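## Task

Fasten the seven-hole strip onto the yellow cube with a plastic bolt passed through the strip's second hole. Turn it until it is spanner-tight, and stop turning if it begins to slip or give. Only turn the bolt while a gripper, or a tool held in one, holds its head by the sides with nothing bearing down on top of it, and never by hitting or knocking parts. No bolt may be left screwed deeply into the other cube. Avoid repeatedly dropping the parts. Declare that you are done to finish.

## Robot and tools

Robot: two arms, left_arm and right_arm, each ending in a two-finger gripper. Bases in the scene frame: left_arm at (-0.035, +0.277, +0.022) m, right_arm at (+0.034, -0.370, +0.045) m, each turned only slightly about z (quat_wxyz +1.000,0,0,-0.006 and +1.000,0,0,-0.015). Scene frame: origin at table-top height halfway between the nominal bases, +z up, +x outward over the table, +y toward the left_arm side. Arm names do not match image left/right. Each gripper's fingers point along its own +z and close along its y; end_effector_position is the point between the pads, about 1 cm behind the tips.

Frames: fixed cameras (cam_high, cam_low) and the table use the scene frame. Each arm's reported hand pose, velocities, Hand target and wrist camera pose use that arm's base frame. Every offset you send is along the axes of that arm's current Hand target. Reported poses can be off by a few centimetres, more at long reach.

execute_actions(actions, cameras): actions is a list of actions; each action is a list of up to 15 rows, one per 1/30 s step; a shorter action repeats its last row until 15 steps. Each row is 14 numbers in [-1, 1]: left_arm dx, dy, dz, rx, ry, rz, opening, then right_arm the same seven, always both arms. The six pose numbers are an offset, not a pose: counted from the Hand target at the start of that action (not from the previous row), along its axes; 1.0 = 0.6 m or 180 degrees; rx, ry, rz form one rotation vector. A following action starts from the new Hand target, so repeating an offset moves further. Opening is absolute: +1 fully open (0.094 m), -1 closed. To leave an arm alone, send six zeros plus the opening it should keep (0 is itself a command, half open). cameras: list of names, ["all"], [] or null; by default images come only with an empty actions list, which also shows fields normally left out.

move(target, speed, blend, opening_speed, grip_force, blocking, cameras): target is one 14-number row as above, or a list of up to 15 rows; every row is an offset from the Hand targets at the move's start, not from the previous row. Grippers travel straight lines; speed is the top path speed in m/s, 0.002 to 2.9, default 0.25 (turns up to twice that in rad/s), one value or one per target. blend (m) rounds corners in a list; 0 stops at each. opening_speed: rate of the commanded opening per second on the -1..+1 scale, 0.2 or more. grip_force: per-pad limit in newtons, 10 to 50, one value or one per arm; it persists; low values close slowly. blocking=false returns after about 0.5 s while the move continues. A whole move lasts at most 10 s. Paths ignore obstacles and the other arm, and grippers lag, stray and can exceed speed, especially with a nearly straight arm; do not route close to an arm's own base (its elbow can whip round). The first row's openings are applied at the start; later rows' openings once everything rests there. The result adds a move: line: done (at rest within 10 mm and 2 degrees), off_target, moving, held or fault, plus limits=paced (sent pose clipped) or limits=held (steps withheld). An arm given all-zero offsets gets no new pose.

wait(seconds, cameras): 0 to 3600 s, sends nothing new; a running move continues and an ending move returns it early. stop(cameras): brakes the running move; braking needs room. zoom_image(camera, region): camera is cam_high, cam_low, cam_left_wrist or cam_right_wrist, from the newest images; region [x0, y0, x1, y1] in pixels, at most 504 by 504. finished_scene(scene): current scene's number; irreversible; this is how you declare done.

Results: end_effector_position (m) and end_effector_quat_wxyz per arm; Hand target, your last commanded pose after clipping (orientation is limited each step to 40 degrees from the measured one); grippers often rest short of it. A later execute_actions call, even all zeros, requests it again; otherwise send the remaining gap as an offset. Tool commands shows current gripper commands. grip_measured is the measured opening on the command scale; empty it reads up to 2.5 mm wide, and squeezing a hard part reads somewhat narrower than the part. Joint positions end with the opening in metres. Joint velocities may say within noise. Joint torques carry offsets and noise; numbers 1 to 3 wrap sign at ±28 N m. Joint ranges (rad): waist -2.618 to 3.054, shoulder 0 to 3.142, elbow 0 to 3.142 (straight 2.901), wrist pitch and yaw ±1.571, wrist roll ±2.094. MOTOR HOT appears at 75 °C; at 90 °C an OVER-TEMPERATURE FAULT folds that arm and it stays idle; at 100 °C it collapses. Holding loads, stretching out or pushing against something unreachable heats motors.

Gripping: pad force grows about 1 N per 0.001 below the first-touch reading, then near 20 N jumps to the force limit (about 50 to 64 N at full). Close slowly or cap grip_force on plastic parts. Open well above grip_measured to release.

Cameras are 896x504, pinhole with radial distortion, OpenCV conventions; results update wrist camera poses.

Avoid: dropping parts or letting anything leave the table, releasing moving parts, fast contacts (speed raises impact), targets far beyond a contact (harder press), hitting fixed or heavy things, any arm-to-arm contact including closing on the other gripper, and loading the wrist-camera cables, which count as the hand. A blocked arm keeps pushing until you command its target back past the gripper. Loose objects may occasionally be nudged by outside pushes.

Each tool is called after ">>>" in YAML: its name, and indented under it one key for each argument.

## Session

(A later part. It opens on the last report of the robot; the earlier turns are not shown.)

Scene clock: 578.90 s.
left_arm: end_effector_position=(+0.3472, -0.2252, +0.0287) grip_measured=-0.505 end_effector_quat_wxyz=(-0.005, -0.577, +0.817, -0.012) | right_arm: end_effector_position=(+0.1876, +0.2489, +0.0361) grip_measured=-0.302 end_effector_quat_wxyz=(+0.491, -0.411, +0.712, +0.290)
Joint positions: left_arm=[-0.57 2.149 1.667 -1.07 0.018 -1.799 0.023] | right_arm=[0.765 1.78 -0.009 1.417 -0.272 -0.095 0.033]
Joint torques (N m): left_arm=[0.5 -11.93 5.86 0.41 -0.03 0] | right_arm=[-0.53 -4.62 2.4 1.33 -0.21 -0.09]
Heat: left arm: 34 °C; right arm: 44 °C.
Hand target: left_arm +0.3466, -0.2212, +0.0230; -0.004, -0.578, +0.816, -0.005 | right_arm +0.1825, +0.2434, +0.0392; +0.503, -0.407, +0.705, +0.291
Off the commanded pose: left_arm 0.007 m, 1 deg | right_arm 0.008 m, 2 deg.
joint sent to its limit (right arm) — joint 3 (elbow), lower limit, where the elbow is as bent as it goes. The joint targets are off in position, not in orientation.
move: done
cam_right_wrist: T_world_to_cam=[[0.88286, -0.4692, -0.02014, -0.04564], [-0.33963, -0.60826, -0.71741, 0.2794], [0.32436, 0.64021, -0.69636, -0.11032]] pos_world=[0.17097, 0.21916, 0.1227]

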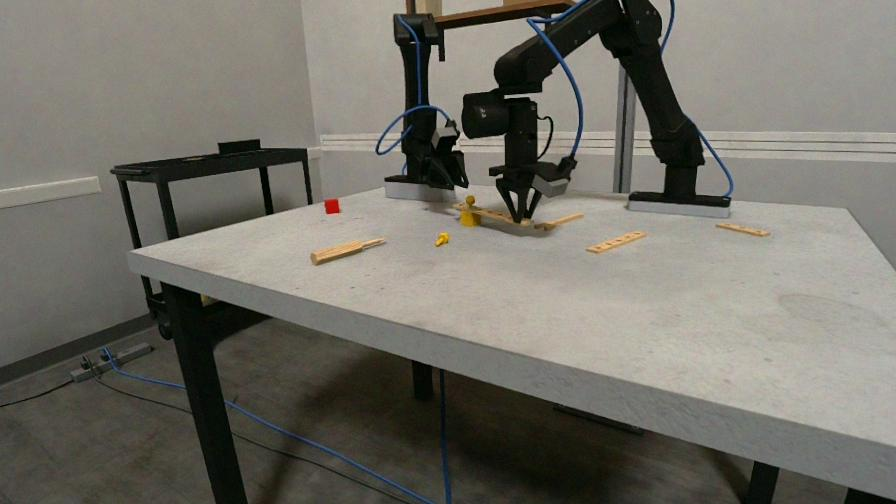

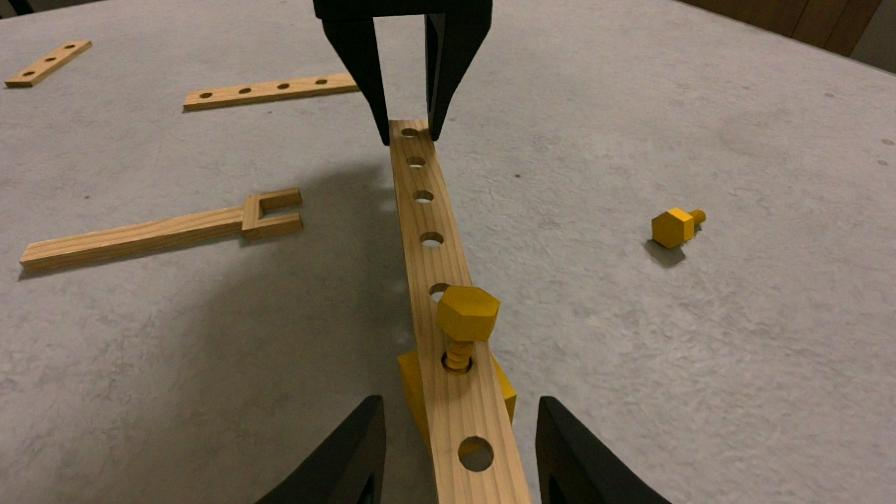

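>>> move:
  target:
    - [0,0,0,0,0,0,-0.65,-0.142,0,-0.049,0,0,0,-0.3]
    - [0,0,0,0,0,0,-0.65,-0.1427,-0.0023,0.0503,-0.2391,0.3421,-0.3354,-0.2]
    - [0,0,0,0,0,0,-0.65,-0.0555,-0.0023,0.0802,-0.2391,0.3421,-0.3354,-0.1]
  speed: 0.15
  blend: [0.02,0.01,0]
  cameras: ["cam_low","cam_right_wrist","cam_high"]

>>> zoom_image:
  camera: "cam_right_wrist"
  region: [330, 180, 580, 430]

Scene clock: 597.33 s.
left_arm: end_effector_position=(+0.3472, -0.2252, +0.0287) grip_measured=-0.505 end_effector_quat_wxyz=(-0.005, -0.577, +0.817, -0.012) | right_arm: end_effector_position=(+0.2095, +0.2871, +0.1080) grip_measured=-0.202 end_effector_quat_wxyz=(+0.001, +0.904, -0.427, -0.001)
Joint positions: left_arm=[-0.57 2.149 1.667 -1.07 0.018 -1.799 0.023] | right_arm=[0.936 1.895 1.615 -1.292 -0.002 -1.322 0.037]
Joint torques (N m): left_arm=[0.43 -12 5.75 0.4 -0.04 0.02] | right_arm=[-0.09 -7.97 7.64 0.04 -0.01 -0.02]
Heat: left arm: 34 °C; right arm: 41 °C.
Hand target: left_arm +0.3466, -0.2212, +0.0230; -0.004, -0.578, +0.816, -0.005 | right_arm +0.2095, +0.2871, +0.1080; +0.001, +0.904, -0.427, -0.001 (not the last commanded pose)
Tool commands: left_gripper/opening=-0.65 right_gripper/opening=-0.2
Off the commanded pose: left_arm 0.007 m, 1 deg | right_arm 0.053 m, 1 deg.
move: held (right_arm; a check stopped the path); path passed 2 of 3 targets; target 3's new opening was not sent; blend cut to 0 m at target 2; limits=held
pose unreachable (right arm): on one or more control steps of this call, first in action 0 (counted from 0), this arm could not follow its commanded pose, so it was not sent that pose on those steps. It may still have moved: this result reports where it is.
cause: moving toward the commanded pose would bring a part of the arm too close to another arm (this arm's wrist (the part past joint 4) and the left arm's wrist (the part past joint 4), 5 mm apart when this arm was first held).
cam_right_wrist: T_world_to_cam=[[0.77199, 0.63473, -0.03394, -0.3379], [0.59247, -0.6992, 0.40014, 0.07181], [0.23025, -0.32901, -0.91583, 0.22991]] pos_world=[0.16538, 0.34032, 0.17036]
Images, in order (width x height): cam_high 896x504, cam_low 896x504, cam_right_wrist 896x504.

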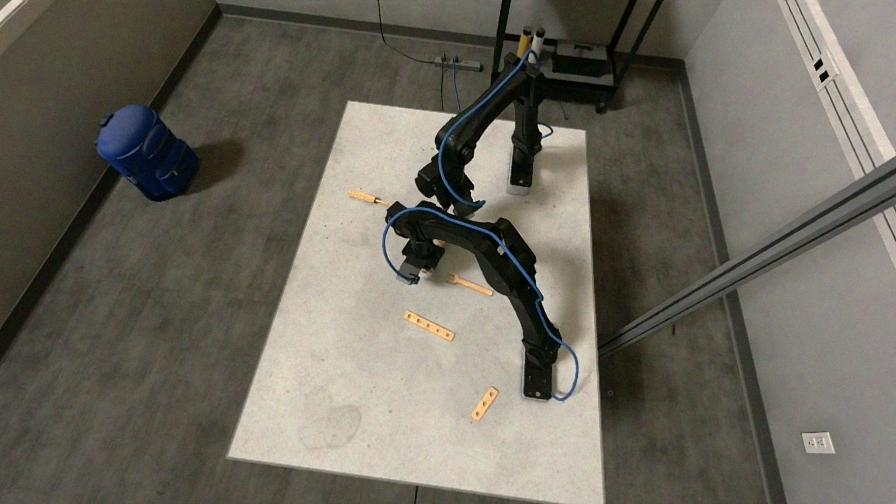

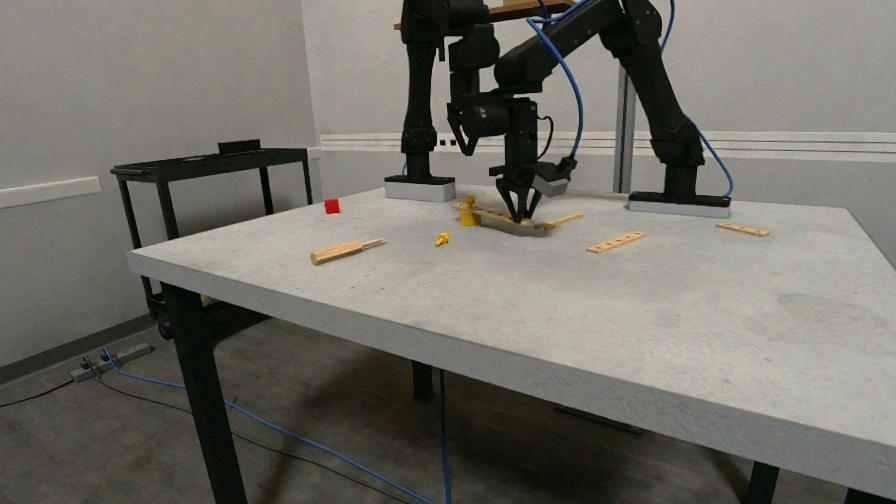

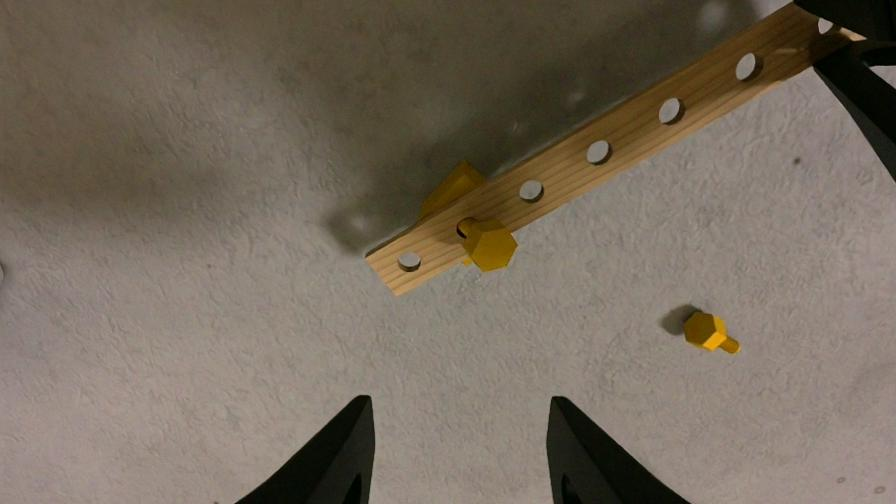

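Scaled by 2.016.

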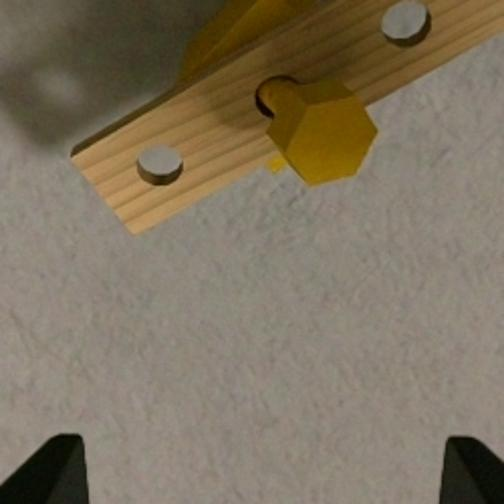

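>>> move:
  target:
    - [0,0,0,0,0,0,-0.65,0.0277,0.081,-0.03,0.2371,-0.3429,0.3327,-0.3]
    - [0,0,0,0,0,0,-0.65,0.0277,0.081,0.105,0.2371,-0.3429,0.3327,-0.3]
  speed: 0.15
  cameras: ["cam_low","cam_right_wrist"]

>>> zoom_image:
  camera: "cam_low"
  region: [440, 170, 500, 230]

Scene clock: 642.30 s.
left_arm: end_effector_position=(+0.3472, -0.2252, +0.0287) grip_measured=-0.505 end_effector_quat_wxyz=(-0.005, -0.577, +0.817, -0.012) | right_arm: end_effector_position=(+0.1850, +0.2454, +0.0475) grip_measured=-0.298 end_effector_quat_wxyz=(+0.485, -0.413, +0.716, +0.286)
Joint positions: left_arm=[-0.57 2.149 1.667 -1.07 0.018 -1.799 0.023] | right_arm=[0.763 1.523 -0.006 1.141 -0.272 -0.1 0.033]
Joint torques (N m): left_arm=[0.43 -11.96 5.85 0.4 -0.03 -0.01] | right_arm=[-0.55 -1.72 3.92 1.5 -0.2 -0.09]
Heat: left arm: 34 °C; right arm: 38 °C.
Hand target: left_arm +0.3466, -0.2212, +0.0230; -0.004, -0.578, +0.816, -0.005 | right_arm +0.1822, +0.2433, +0.0451; +0.501, -0.407, +0.706, +0.291
Off the commanded pose: left_arm 0.007 m, 1 deg | right_arm 0.004 m, 2 deg.
joint sent to its limit (right arm) — joint 3 (elbow), lower limit, where the elbow is as bent as it goes. The joint targets are off in orientation, not in position.
move: done
cam_right_wrist: T_world_to_cam=[[0.88239, -0.47008, -0.02021, -0.04453], [-0.34546, -0.61811, -0.70611, 0.28751], [0.31944, 0.63005, -0.70781, -0.09528]] pos_world=[0.16905, 0.21682, 0.13468]

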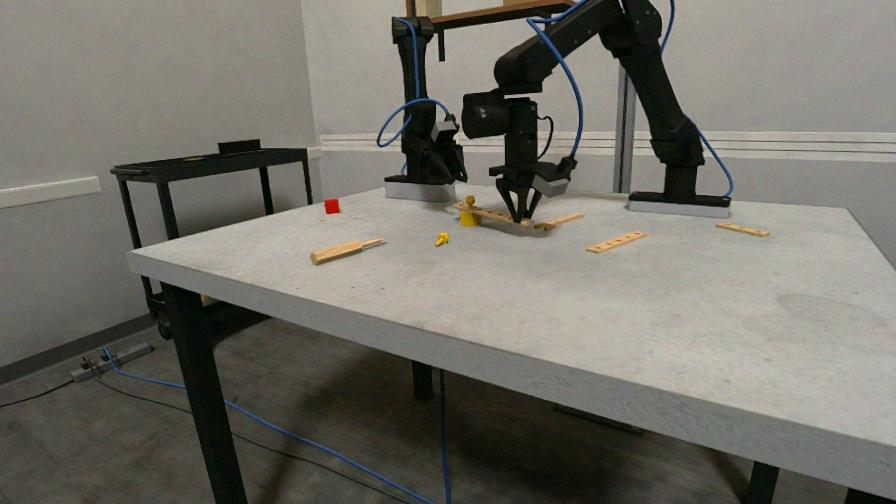

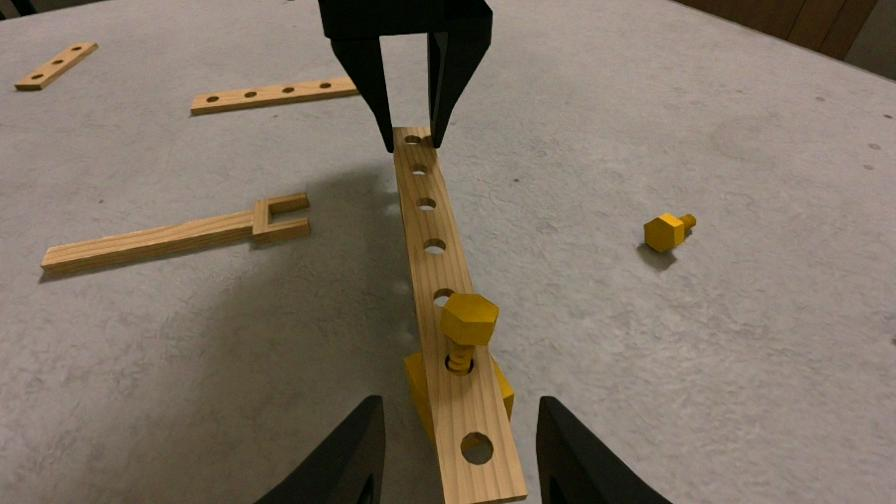

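Scaled by 8.400.

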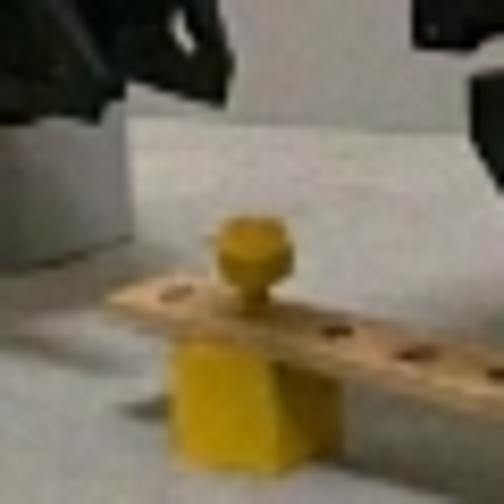

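>>> move:
  target:
    - [0,0,0,0,0,0,-0.65,-0.0325,0,0.0943,0,0,0,-0.3]
    - [0,0,0,0,0,0,-0.65,0.010,0,0.109,0,0,0,-0.3]
  speed: 0.08
  cameras: ["cam_low","cam_right_wrist"]

>>> zoom_image:
  camera: "cam_low"
  region: [440, 170, 500, 230]

Scene clock: 648.20 s.
left_arm: end_effector_position=(+0.3472, -0.2252, +0.0287) grip_measured=-0.505 end_effector_quat_wxyz=(-0.005, -0.577, +0.817, -0.012) | right_arm: end_effector_position=(+0.2079, +0.2907, +0.0119) grip_measured=-0.298 end_effector_quat_wxyz=(+0.486, -0.412, +0.714, +0.289)
Joint positions: left_arm=[-0.57 2.149 1.667 -1.07 0.018 -1.799 0.023] | right_arm=[0.849 2.035 0.174 1.484 -0.196 -0.064 0.033]
Joint torques (N m): left_arm=[0.5 -11.92 5.78 0.4 -0.04 -0.03] | right_arm=[0.36 -3.78 3.45 1.8 0.09 0.02]
Heat: left arm: 34 °C; right arm: 39 °C.
Hand target: left_arm +0.3466, -0.2212, +0.0230; -0.004, -0.578, +0.816, -0.005 | right_arm +0.2121, +0.2952, +0.0181; +0.501, -0.407, +0.706, +0.291
Off the commanded pose: left_arm 0.007 m, 1 deg | right_arm 0.009 m, 2 deg.
move: done
cam_right_wrist: T_world_to_cam=[[0.88338, -0.4681, -0.02278, -0.04493], [-0.34416, -0.61496, -0.7095, 0.29715], [0.31811, 0.63459, -0.70434, -0.15748]] pos_world=[0.19205, 0.26164, 0.09888]

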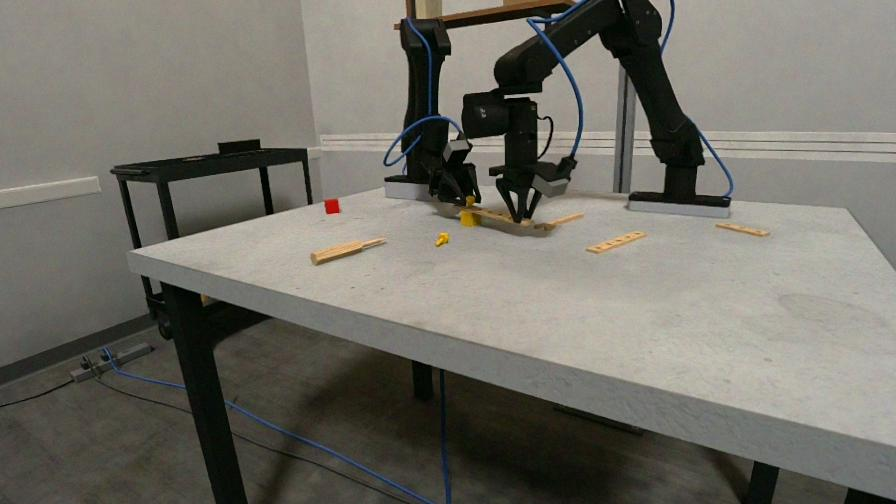

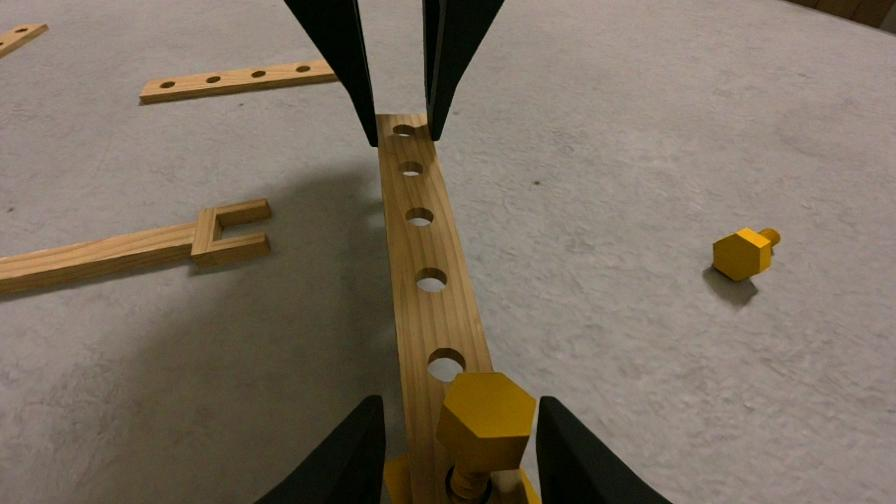

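Scaled by 8.400.

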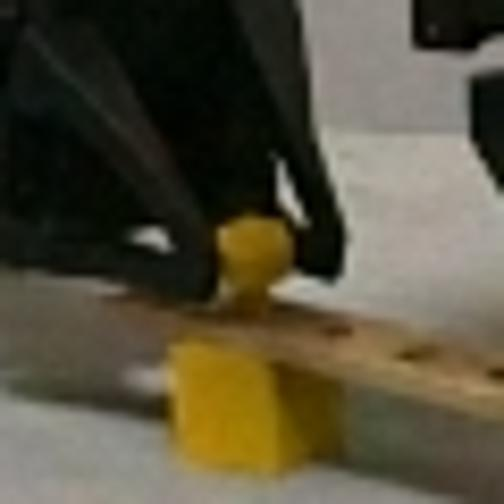

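>>> move:
  target: [0,0,0,0,0,0,-0.65,0,0,0,0,0,0,-0.75]
  opening_speed: 0.25
  grip_force: 45
  cameras: ["cam_low","cam_right_wrist"]

>>> zoom_image:
  camera: "cam_low"
  region: [440, 170, 500, 230]

Scene clock: 651.63 s.
left_arm: end_effector_position=(+0.3472, -0.2252, +0.0287) grip_measured=-0.505 end_effector_quat_wxyz=(-0.005, -0.577, +0.817, -0.012) | right_arm: end_effector_position=(+0.2081, +0.2907, +0.0119) grip_measured=-0.615 end_effector_quat_wxyz=(+0.486, -0.412, +0.714, +0.288)
Joint positions: left_arm=[-0.57 2.149 1.667 -1.07 0.018 -1.799 0.023] | right_arm=[0.849 2.035 0.174 1.484 -0.195 -0.064 0.018]
Joint torques (N m): left_arm=[0.43 -11.99 5.85 0.43 -0.05 0] | right_arm=[0.35 -3.77 3.47 1.8 0.07 0.01]
Heat: left arm: 34 °C; right arm: 40 °C.
Hand target: left_arm +0.3466, -0.2212, +0.0230; -0.004, -0.578, +0.816, -0.005 | right_arm +0.2121, +0.2952, +0.0181; +0.501, -0.407, +0.706, +0.291
Off the commanded pose: left_arm 0.007 m, 1 deg | right_arm 0.009 m, 2 deg.
grip_force (N): 45, 45
move: done
cam_right_wrist: T_world_to_cam=[[0.88305, -0.46875, -0.02249, -0.04481], [-0.34446, -0.61488, -0.70941, 0.29721], [0.31871, 0.63419, -0.70443, -0.15751]] pos_world=[0.19215, 0.26163, 0.09888]

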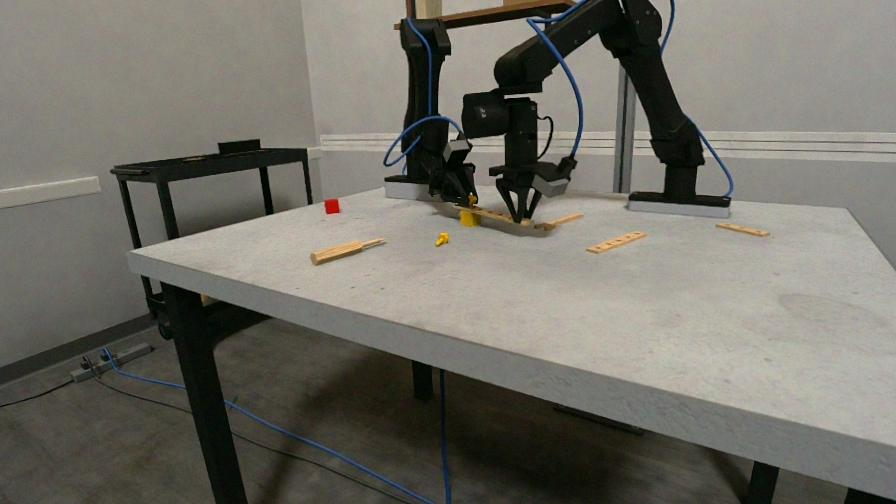

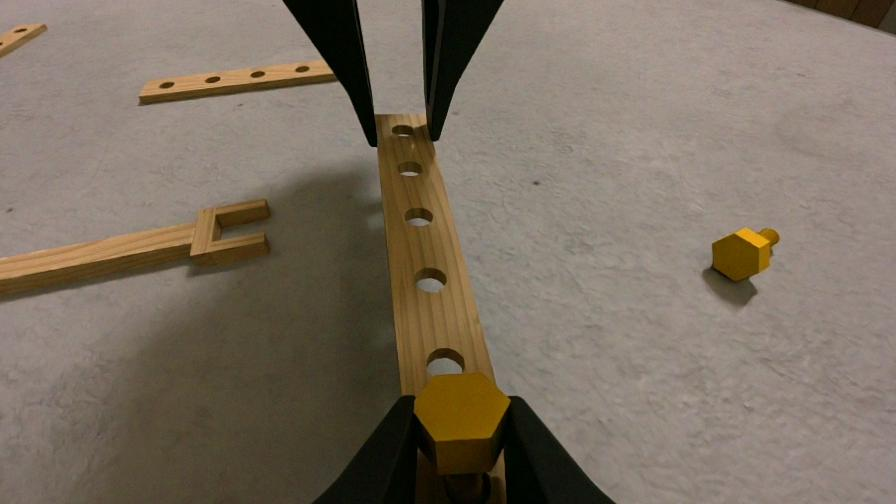

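Scaled by 8.400.

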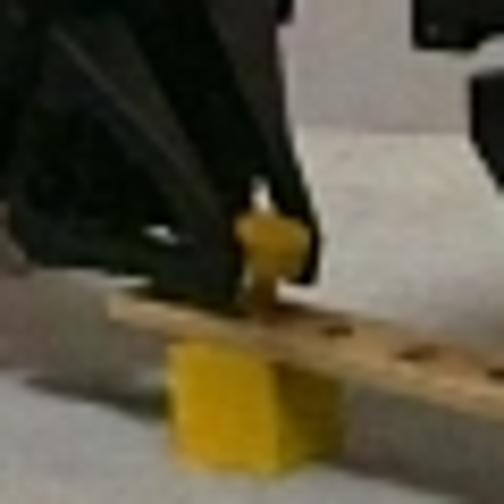

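>>> move:
  target:
    - [0,0,0,0,0,0,-0.65,-0.079,0,-0.027,0,0,0,-0.75]
    - [0,0,0,0,0,0,-0.65,-0.16,0,-0.11,0,0,0,-0.75]
  speed: 0.08
  cameras: ["cam_low","cam_right_wrist"]

>>> zoom_image:
  camera: "cam_low"
  region: [430, 140, 530, 240]

Scene clock: 669.00 s.
left_arm: end_effector_position=(+0.3472, -0.2252, +0.0287) grip_measured=-0.505 end_effector_quat_wxyz=(-0.005, -0.577, +0.817, -0.012) | right_arm: end_effector_position=(+0.1928, +0.2634, +0.1145) grip_measured=-0.615 end_effector_quat_wxyz=(+0.488, -0.406, +0.718, +0.286)
Joint positions: left_arm=[-0.57 2.149 1.667 -1.07 0.018 -1.799 0.023] | right_arm=[0.821 1.034 0.205 0.451 -0.209 -0.067 0.018]
Joint torques (N m): left_arm=[0.47 -11.99 5.81 0.4 -0.04 0] | right_arm=[-0.54 -2.24 11.4 1.36 -0.18 -0.07]
Heat: left arm: 34 °C; right arm: 41 °C.
Hand target: left_arm +0.3466, -0.2211, +0.0230; -0.004, -0.578, +0.816, -0.005 | right_arm +0.1969, +0.2682, +0.1303; +0.501, -0.407, +0.706, +0.291
Off the commanded pose: left_arm 0.007 m, 1 deg | right_arm 0.017 m, 2 deg.
grip_force (N): 45, 45
move: off_target (right_arm)
cam_right_wrist: T_world_to_cam=[[0.87635, -0.48105, -0.0247, -0.03703], [-0.35453, -0.60945, -0.70914, 0.34843], [0.32607, 0.63021, -0.70464, -0.06343]] pos_world=[0.17666, 0.23452, 0.20148]

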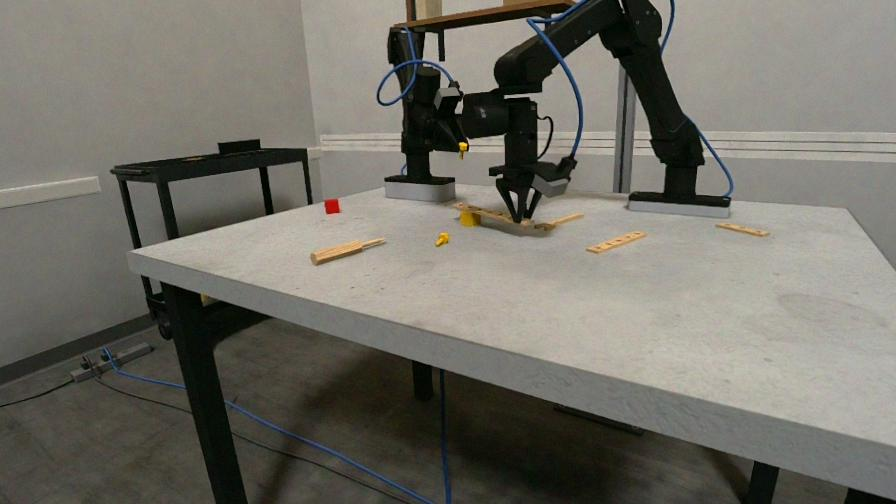

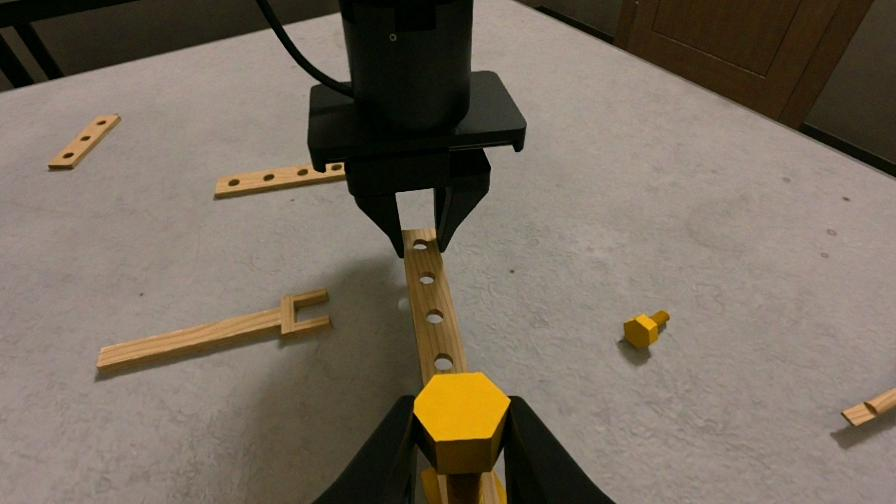

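Scaled by 5.040.

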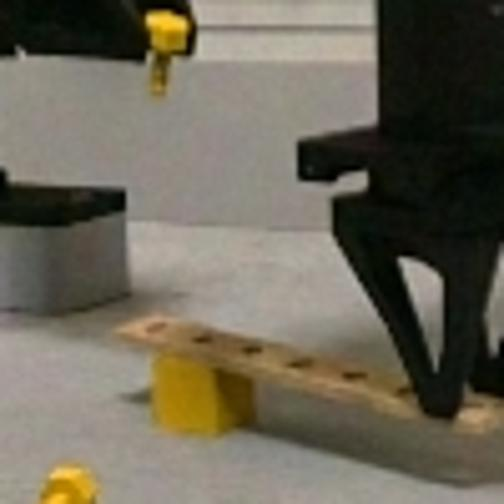

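>>> move:
  target:
    - [0,0,-0.15,0,0,0,-0.65,0,0,0,0,0,0,-0.75]
    - [-0.3623,-0.0198,-0.15,0,0,-0.202,-0.65,0,0,0,0,0,0,-0.75]
    - [-0.3623,-0.0198,0.01,0,0,-0.202,-0.65,0,0,0,0,0,0,-0.75]
  speed: [0.12,0.25,0.12]
  blend: [0.02,0.02,0]
  cameras: ["cam_low","cam_left_wrist","cam_high"]

>>> zoom_image:
  camera: "cam_low"
  region: [560, 140, 760, 270]

Scene clock: 686.47 s.
left_arm: end_effector_position=(+0.4305, -0.0184, +0.0178) grip_measured=-0.505 end_effector_quat_wxyz=(+0.006, +0.803, -0.595, +0.007) | right_arm: end_effector_position=(+0.1927, +0.2634, +0.1144) grip_measured=-0.615 end_effector_quat_wxyz=(+0.488, -0.407, +0.718, +0.286)
Joint positions: left_arm=[-0.037 2.243 1.775 -1.099 0.018 -1.903 0.023] | right_arm=[0.821 1.034 0.205 0.45 -0.209 -0.067 0.018]
Joint torques (N m): left_arm=[-0.53 -13.18 6.32 0.38 -0.03 -0.1] | right_arm=[-0.53 -2.24 11.38 1.36 -0.18 -0.08]
Heat: left arm: 34 °C; right arm: 40 °C.
Hand target: left_arm +0.4298, -0.0200, +0.0145; +0.005, +0.804, -0.595, +0.003 | right_arm +0.1969, +0.2682, +0.1303; +0.501, -0.407, +0.706, +0.291
Off the commanded pose: left_arm 0.004 m, 0 deg | right_arm 0.017 m, 2 deg.
grip_force (N): 45, 45
move: done
cam_left_wrist: T_world_to_cam=[[0.95818, 0.28602, -0.00961, -0.40755], [0.26125, -0.8605, 0.43736, -0.09948], [0.11682, -0.42158, -0.89924, 0.04712]] pos_world=[0.41099, 0.05083, 0.08197]
Images, in order (width x height): cam_high 896x504, cam_low 896x504, cam_left_wrist 896x504.

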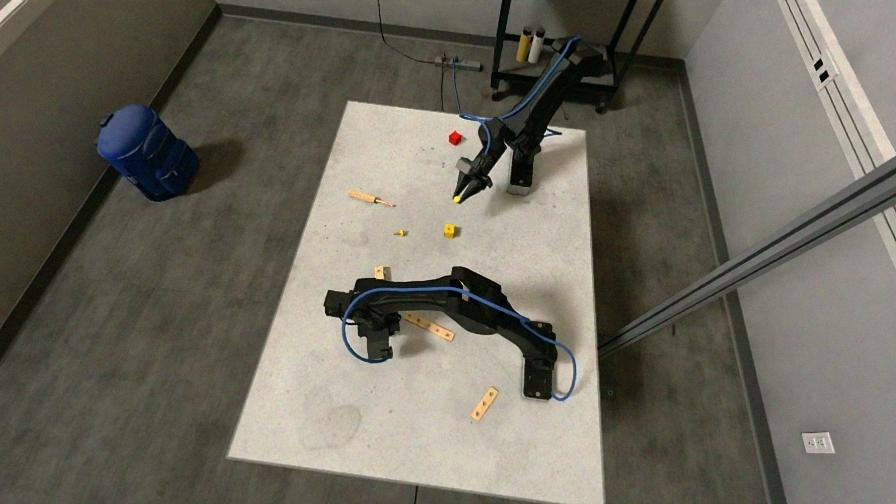

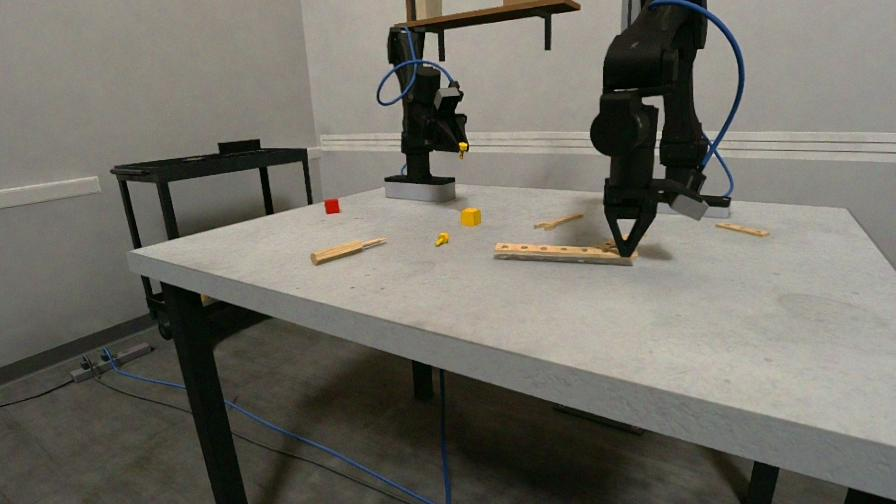

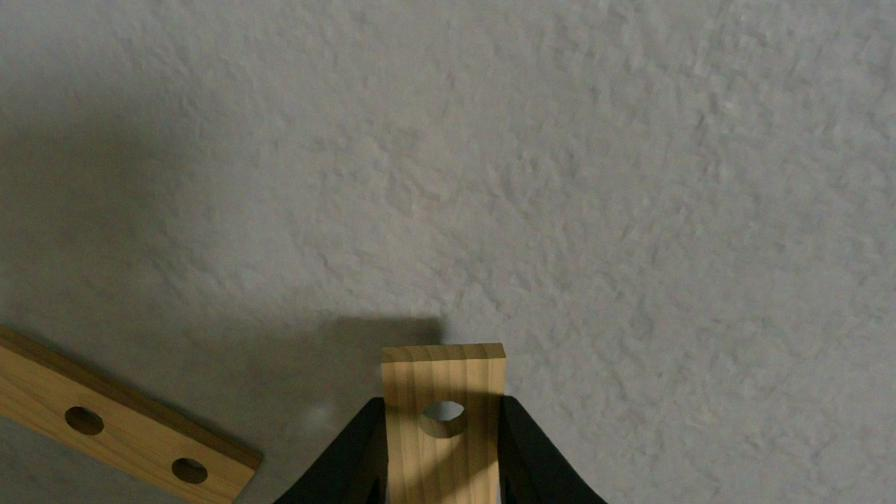

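Scaled by 2.520.

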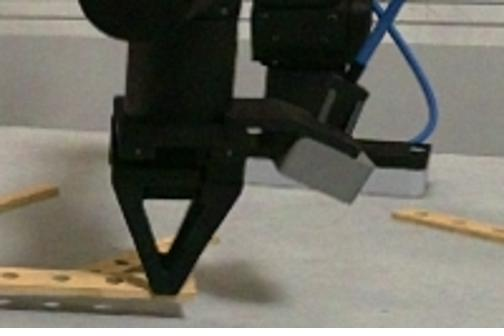

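>>> move:
  target: [0,0,0.034,0,0,0,-0.65,0,0,0,0,0,0,-0.75]
  speed: 0.05
  cameras: ["cam_left_wrist"]

>>> move:
  target:
    - [0,0,0,0,0,0,-0.2,0,0,0,0,0,0,-0.75]
    - [0,0,-0.15,0,0,0,-0.2,0,0,0,0,0,0,-0.75]
  speed: 0.1
  cameras: ["cam_left_wrist","cam_high","cam_low"]

Scene clock: 689.50 s.
left_arm: end_effector_position=(+0.4310, -0.0184, +0.0020) grip_measured=-0.505 end_effector_quat_wxyz=(+0.005, +0.804, -0.595, +0.009) | right_arm: end_effector_position=(+0.1927, +0.2634, +0.1144) grip_measured=-0.615 end_effector_quat_wxyz=(+0.488, -0.407, +0.718, +0.286)
Joint positions: left_arm=[-0.037 2.257 1.734 -1.039 0.018 -1.904 0.023] | right_arm=[0.821 1.034 0.205 0.45 -0.209 -0.067 0.018]
Joint torques (N m): left_arm=[-0.65 -12.42 5.76 0.52 -0.03 -0.09] | right_arm=[-0.54 -2.25 11.41 1.36 -0.18 -0.09]
Heat: left arm: 34 °C; right arm: 40 °C.
Hand target: left_arm +0.4298, -0.0202, -0.0059; +0.005, +0.804, -0.595, +0.003 | right_arm +0.1969, +0.2682, +0.1303; +0.501, -0.407, +0.706, +0.291
Off the commanded pose: left_arm 0.008 m, 1 deg | right_arm 0.017 m, 2 deg.
grip_force (N): 45, 45
move: done
cam_left_wrist: T_world_to_cam=[[0.958, 0.28671, -0.00533, -0.40811], [0.25989, -0.86023, 0.43871, -0.09217], [0.1212, -0.42167, -0.89862, 0.03084]] pos_world=[0.41119, 0.05073, 0.06597]

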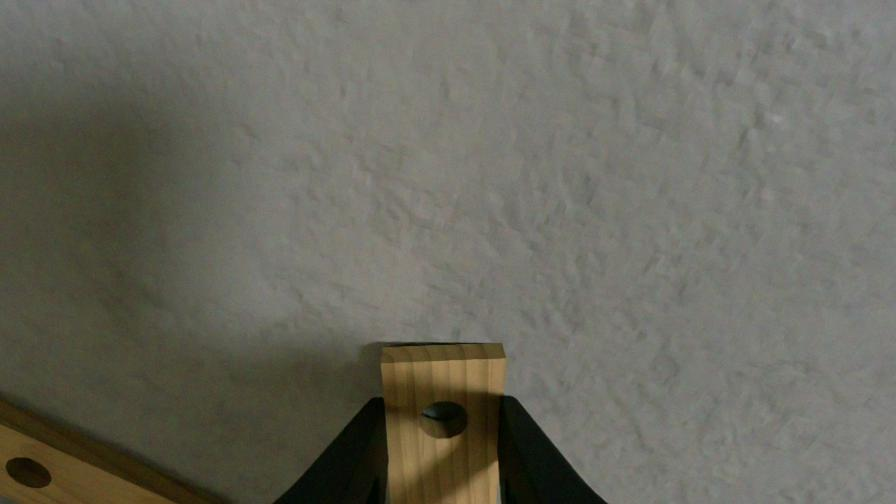

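Scene clock: 691.67 s.
left_arm: end_effector_position=(+0.4276, -0.0183, +0.0656) grip_measured=-0.202 end_effector_quat_wxyz=(+0.017, +0.804, -0.595, -0.008) | right_arm: end_effector_position=(+0.1927, +0.2634, +0.1144) grip_measured=-0.615 end_effector_quat_wxyz=(+0.488, -0.407, +0.718, +0.286)
Joint positions: left_arm=[-0.037 2.243 1.966 -1.327 0.018 -1.904 0.037] | right_arm=[0.821 1.034 0.205 0.45 -0.209 -0.067 0.018]
Joint torques (N m): left_arm=[-0.38 -16.54 8.81 0.05 -0.01 -0.06] | right_arm=[-0.54 -2.25 11.38 1.36 -0.18 -0.09]
Heat: left arm: 34 °C; right arm: 40 °C.
Hand target: left_arm +0.4298, -0.0191, +0.0842; +0.005, +0.804, -0.595, +0.003 | right_arm +0.1969, +0.2682, +0.1303; +0.501, -0.407, +0.706, +0.291
Off the commanded pose: left_arm 0.019 m, 2 deg | right_arm 0.017 m, 2 deg.
grip_force (N): 45, 45
move: off_target (left_arm)
cam_left_wrist: T_world_to_cam=[[0.95687, 0.28712, -0.04431, -0.40154], [0.27803, -0.86078, 0.42633, -0.12602], [0.08427, -0.42026, -0.90348, 0.10474]] pos_world=[0.41043, 0.05083, 0.13056]
Images, in order (width x height): cam_high 896x504, cam_low 896x504, cam_left_wrist 896x504.

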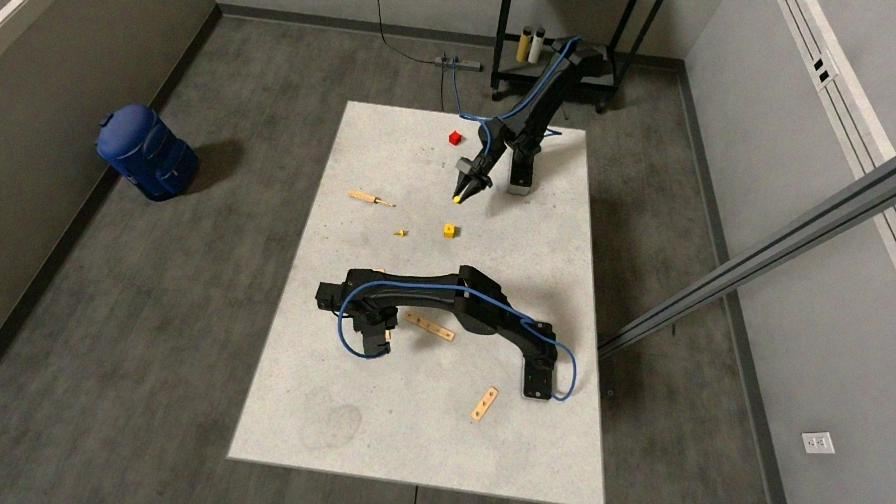

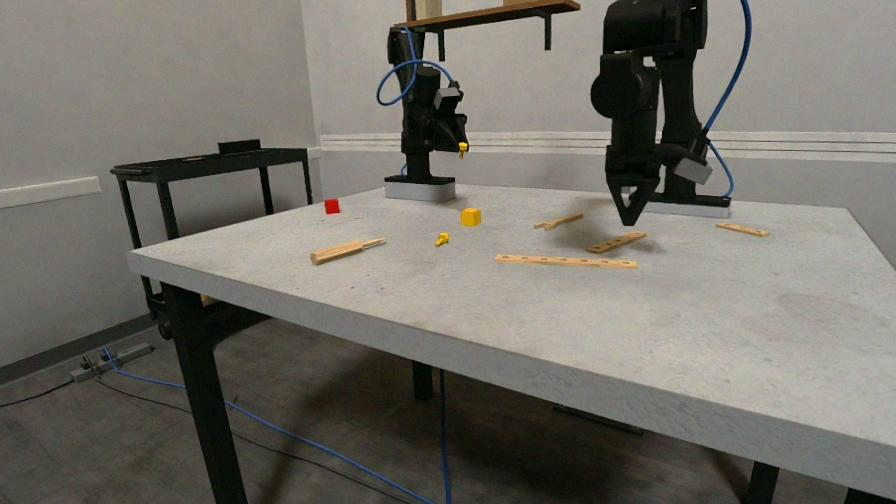

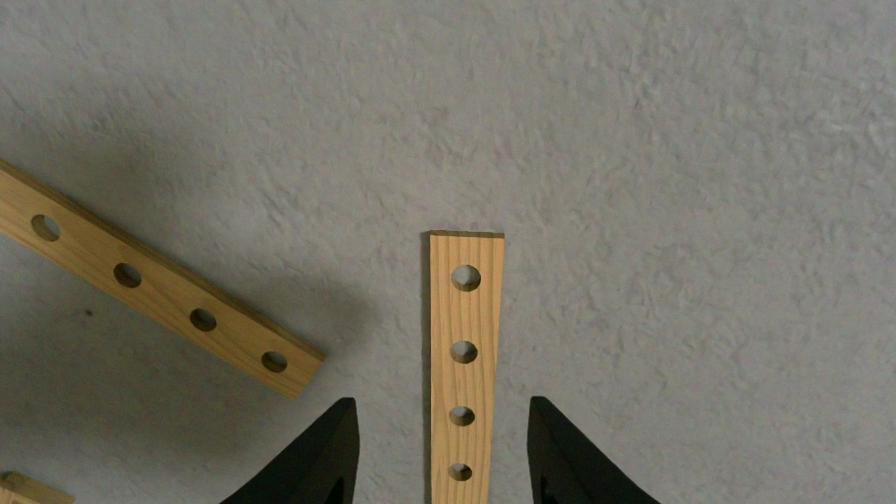

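>>> move:
  target:
    - [0,0,-0.033,0.168,0,0.471,-0.1,0,0,0,0,0,0,-0.75]
    - [-0.005,-0.002,0.057,0.334,0,0.935,-0.1,0,0,0,0,0,0,-0.75]
  speed: 0.3
  blend: [0.02,0]
  cameras: ["cam_left_wrist","cam_high","cam_low"]

Scene clock: 706.73 s.
left_arm: end_effector_position=(+0.4253, -0.0156, +0.0451) grip_measured=-0.102 end_effector_quat_wxyz=(+0.262, +0.550, +0.768, -0.197) | right_arm: end_effector_position=(+0.1927, +0.2634, +0.1144) grip_measured=-0.615 end_effector_quat_wxyz=(+0.488, -0.407, +0.718, +0.286)
Joint positions: left_arm=[0.225 2.132 1.547 -0.923 0.665 1.446 0.042] | right_arm=[0.821 1.034 0.205 0.45 -0.209 -0.067 0.018]
Joint torques (N m): left_arm=[0.57 -11.3 8.87 0.29 0.7 0.11] | right_arm=[-0.54 -2.25 11.38 1.36 -0.18 -0.09]
Heat: left arm: 33 °C; right arm: 40 °C.
Hand target: left_arm +0.4301, -0.0163, +0.0499; +0.273, +0.549, +0.763, -0.205 | right_arm +0.1969, +0.2682, +0.1303; +0.501, -0.407, +0.706, +0.291
Off the commanded pose: left_arm 0.007 m, 2 deg | right_arm 0.017 m, 2 deg.
grip_force (N): 45, 45
move: done
cam_left_wrist: T_world_to_cam=[[-0.94776, -0.31893, 0.0056, 0.39737], [-0.31154, 0.92174, -0.23097, 0.19387], [0.06851, -0.22065, -0.97294, 0.10044]] pos_world=[0.43012, -0.0298, 0.14028]
Images, in order (width x height): cam_high 896x504, cam_low 896x504, cam_left_wrist 896x504.

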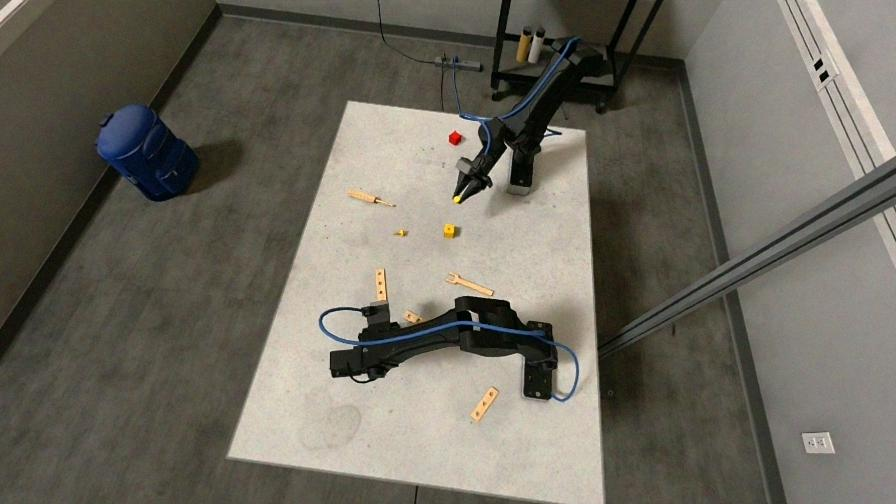

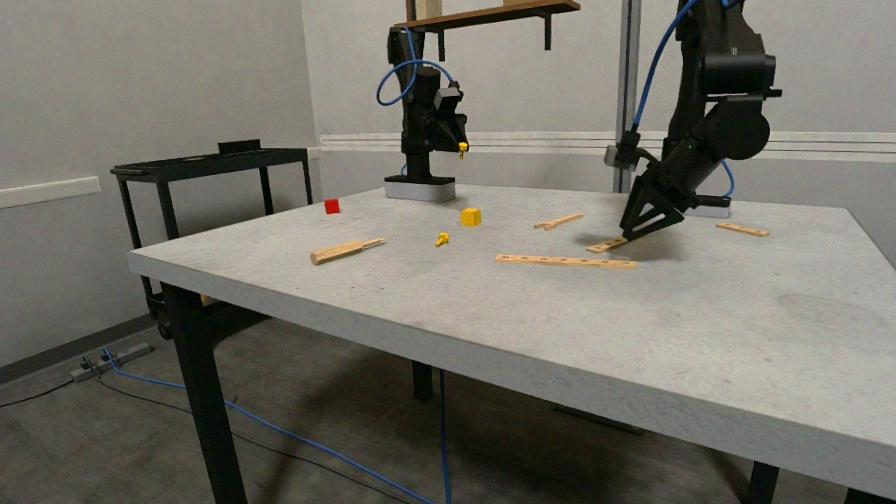

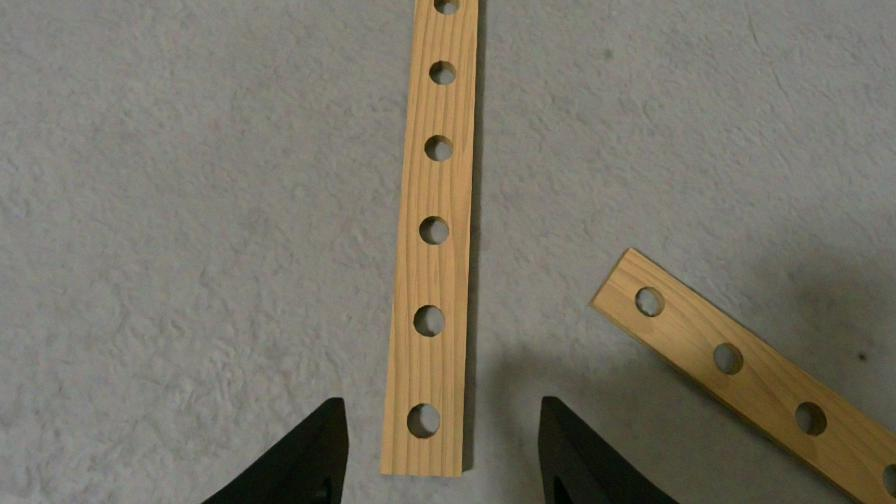

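>>> move:
  target: [0.0385,0.0108,0.0353,0.0045,0,0.0057,-0.2,0,0,0,0,0,0,-0.75]
  speed: 0.1
  cameras: ["cam_left_wrist","cam_low"]

>>> zoom_image:
  camera: "cam_low"
  region: [560, 140, 760, 280]

Scene clock: 717.80 s.
left_arm: end_effector_position=(+0.4238, -0.0108, +0.0119) grip_measured=-0.198 end_effector_quat_wxyz=(+0.250, +0.554, +0.765, -0.212) | right_arm: end_effector_position=(+0.1927, +0.2634, +0.1144) grip_measured=-0.615 end_effector_quat_wxyz=(+0.488, -0.407, +0.718, +0.286)
Joint positions: left_arm=[0.239 2.221 1.552 -0.901 0.668 1.492 0.038] | right_arm=[0.821 1.034 0.205 0.45 -0.209 -0.067 0.018]
Joint torques (N m): left_arm=[0.49 -12.51 8.49 0.44 0.7 0.05] | right_arm=[-0.55 -2.22 11.4 1.36 -0.18 -0.08]
Heat: left arm: 33 °C; right arm: 40 °C.
Hand target: left_arm +0.4346, -0.0105, +0.0188; +0.271, +0.558, +0.756, -0.208 | right_arm +0.1969, +0.2682, +0.1303; +0.501, -0.407, +0.706, +0.291
Off the commanded pose: left_arm 0.013 m, 3 deg | right_arm 0.017 m, 2 deg.
grip_force (N): 45, 45
move: off_target (left_arm)
cam_left_wrist: T_world_to_cam=[[-0.95422, -0.29653, 0.03912, 0.40026], [-0.29739, 0.92664, -0.22998, 0.17531], [0.03194, -0.23109, -0.97241, 0.08465]] pos_world=[0.43136, -0.0242, 0.10697]
Images, in order (width x height): cam_low 896x504, cam_left_wrist 896x504.

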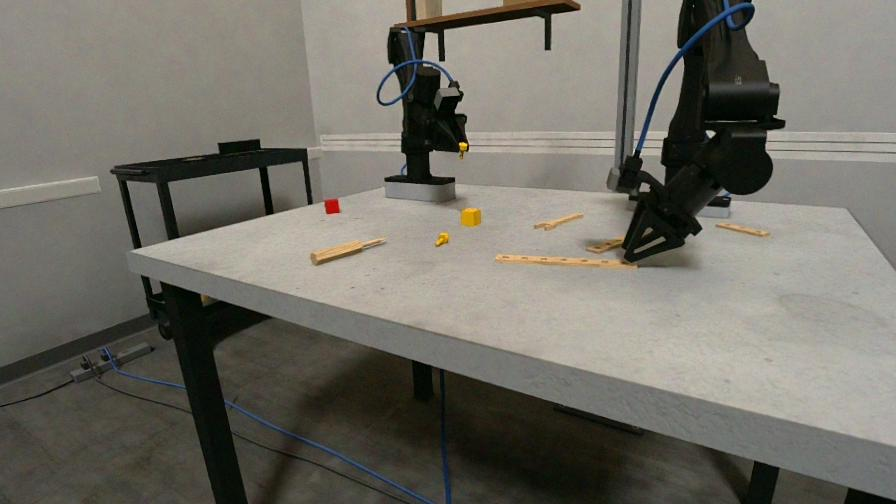

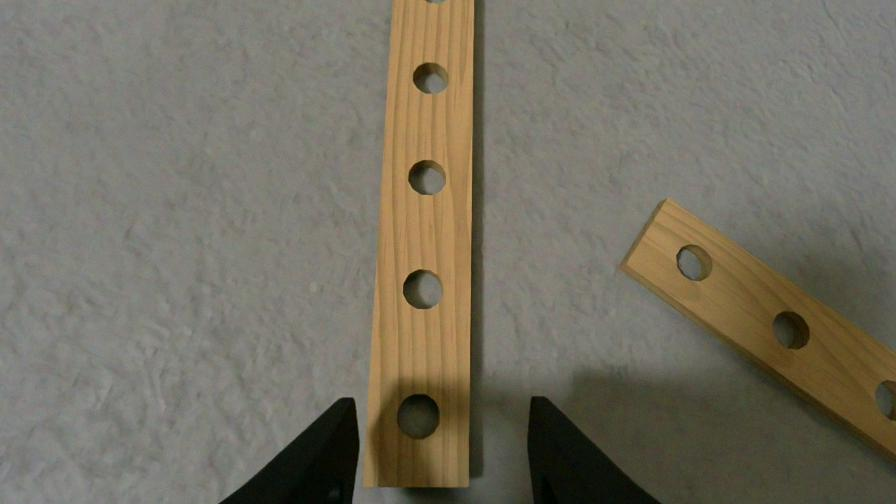

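Scaled by 2.520.

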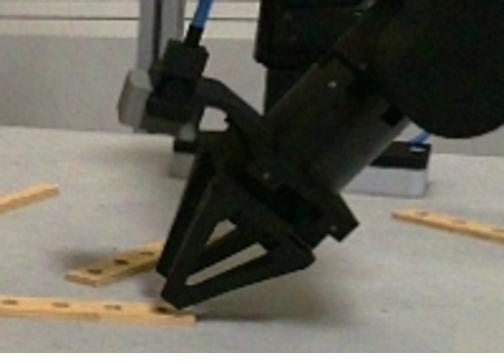

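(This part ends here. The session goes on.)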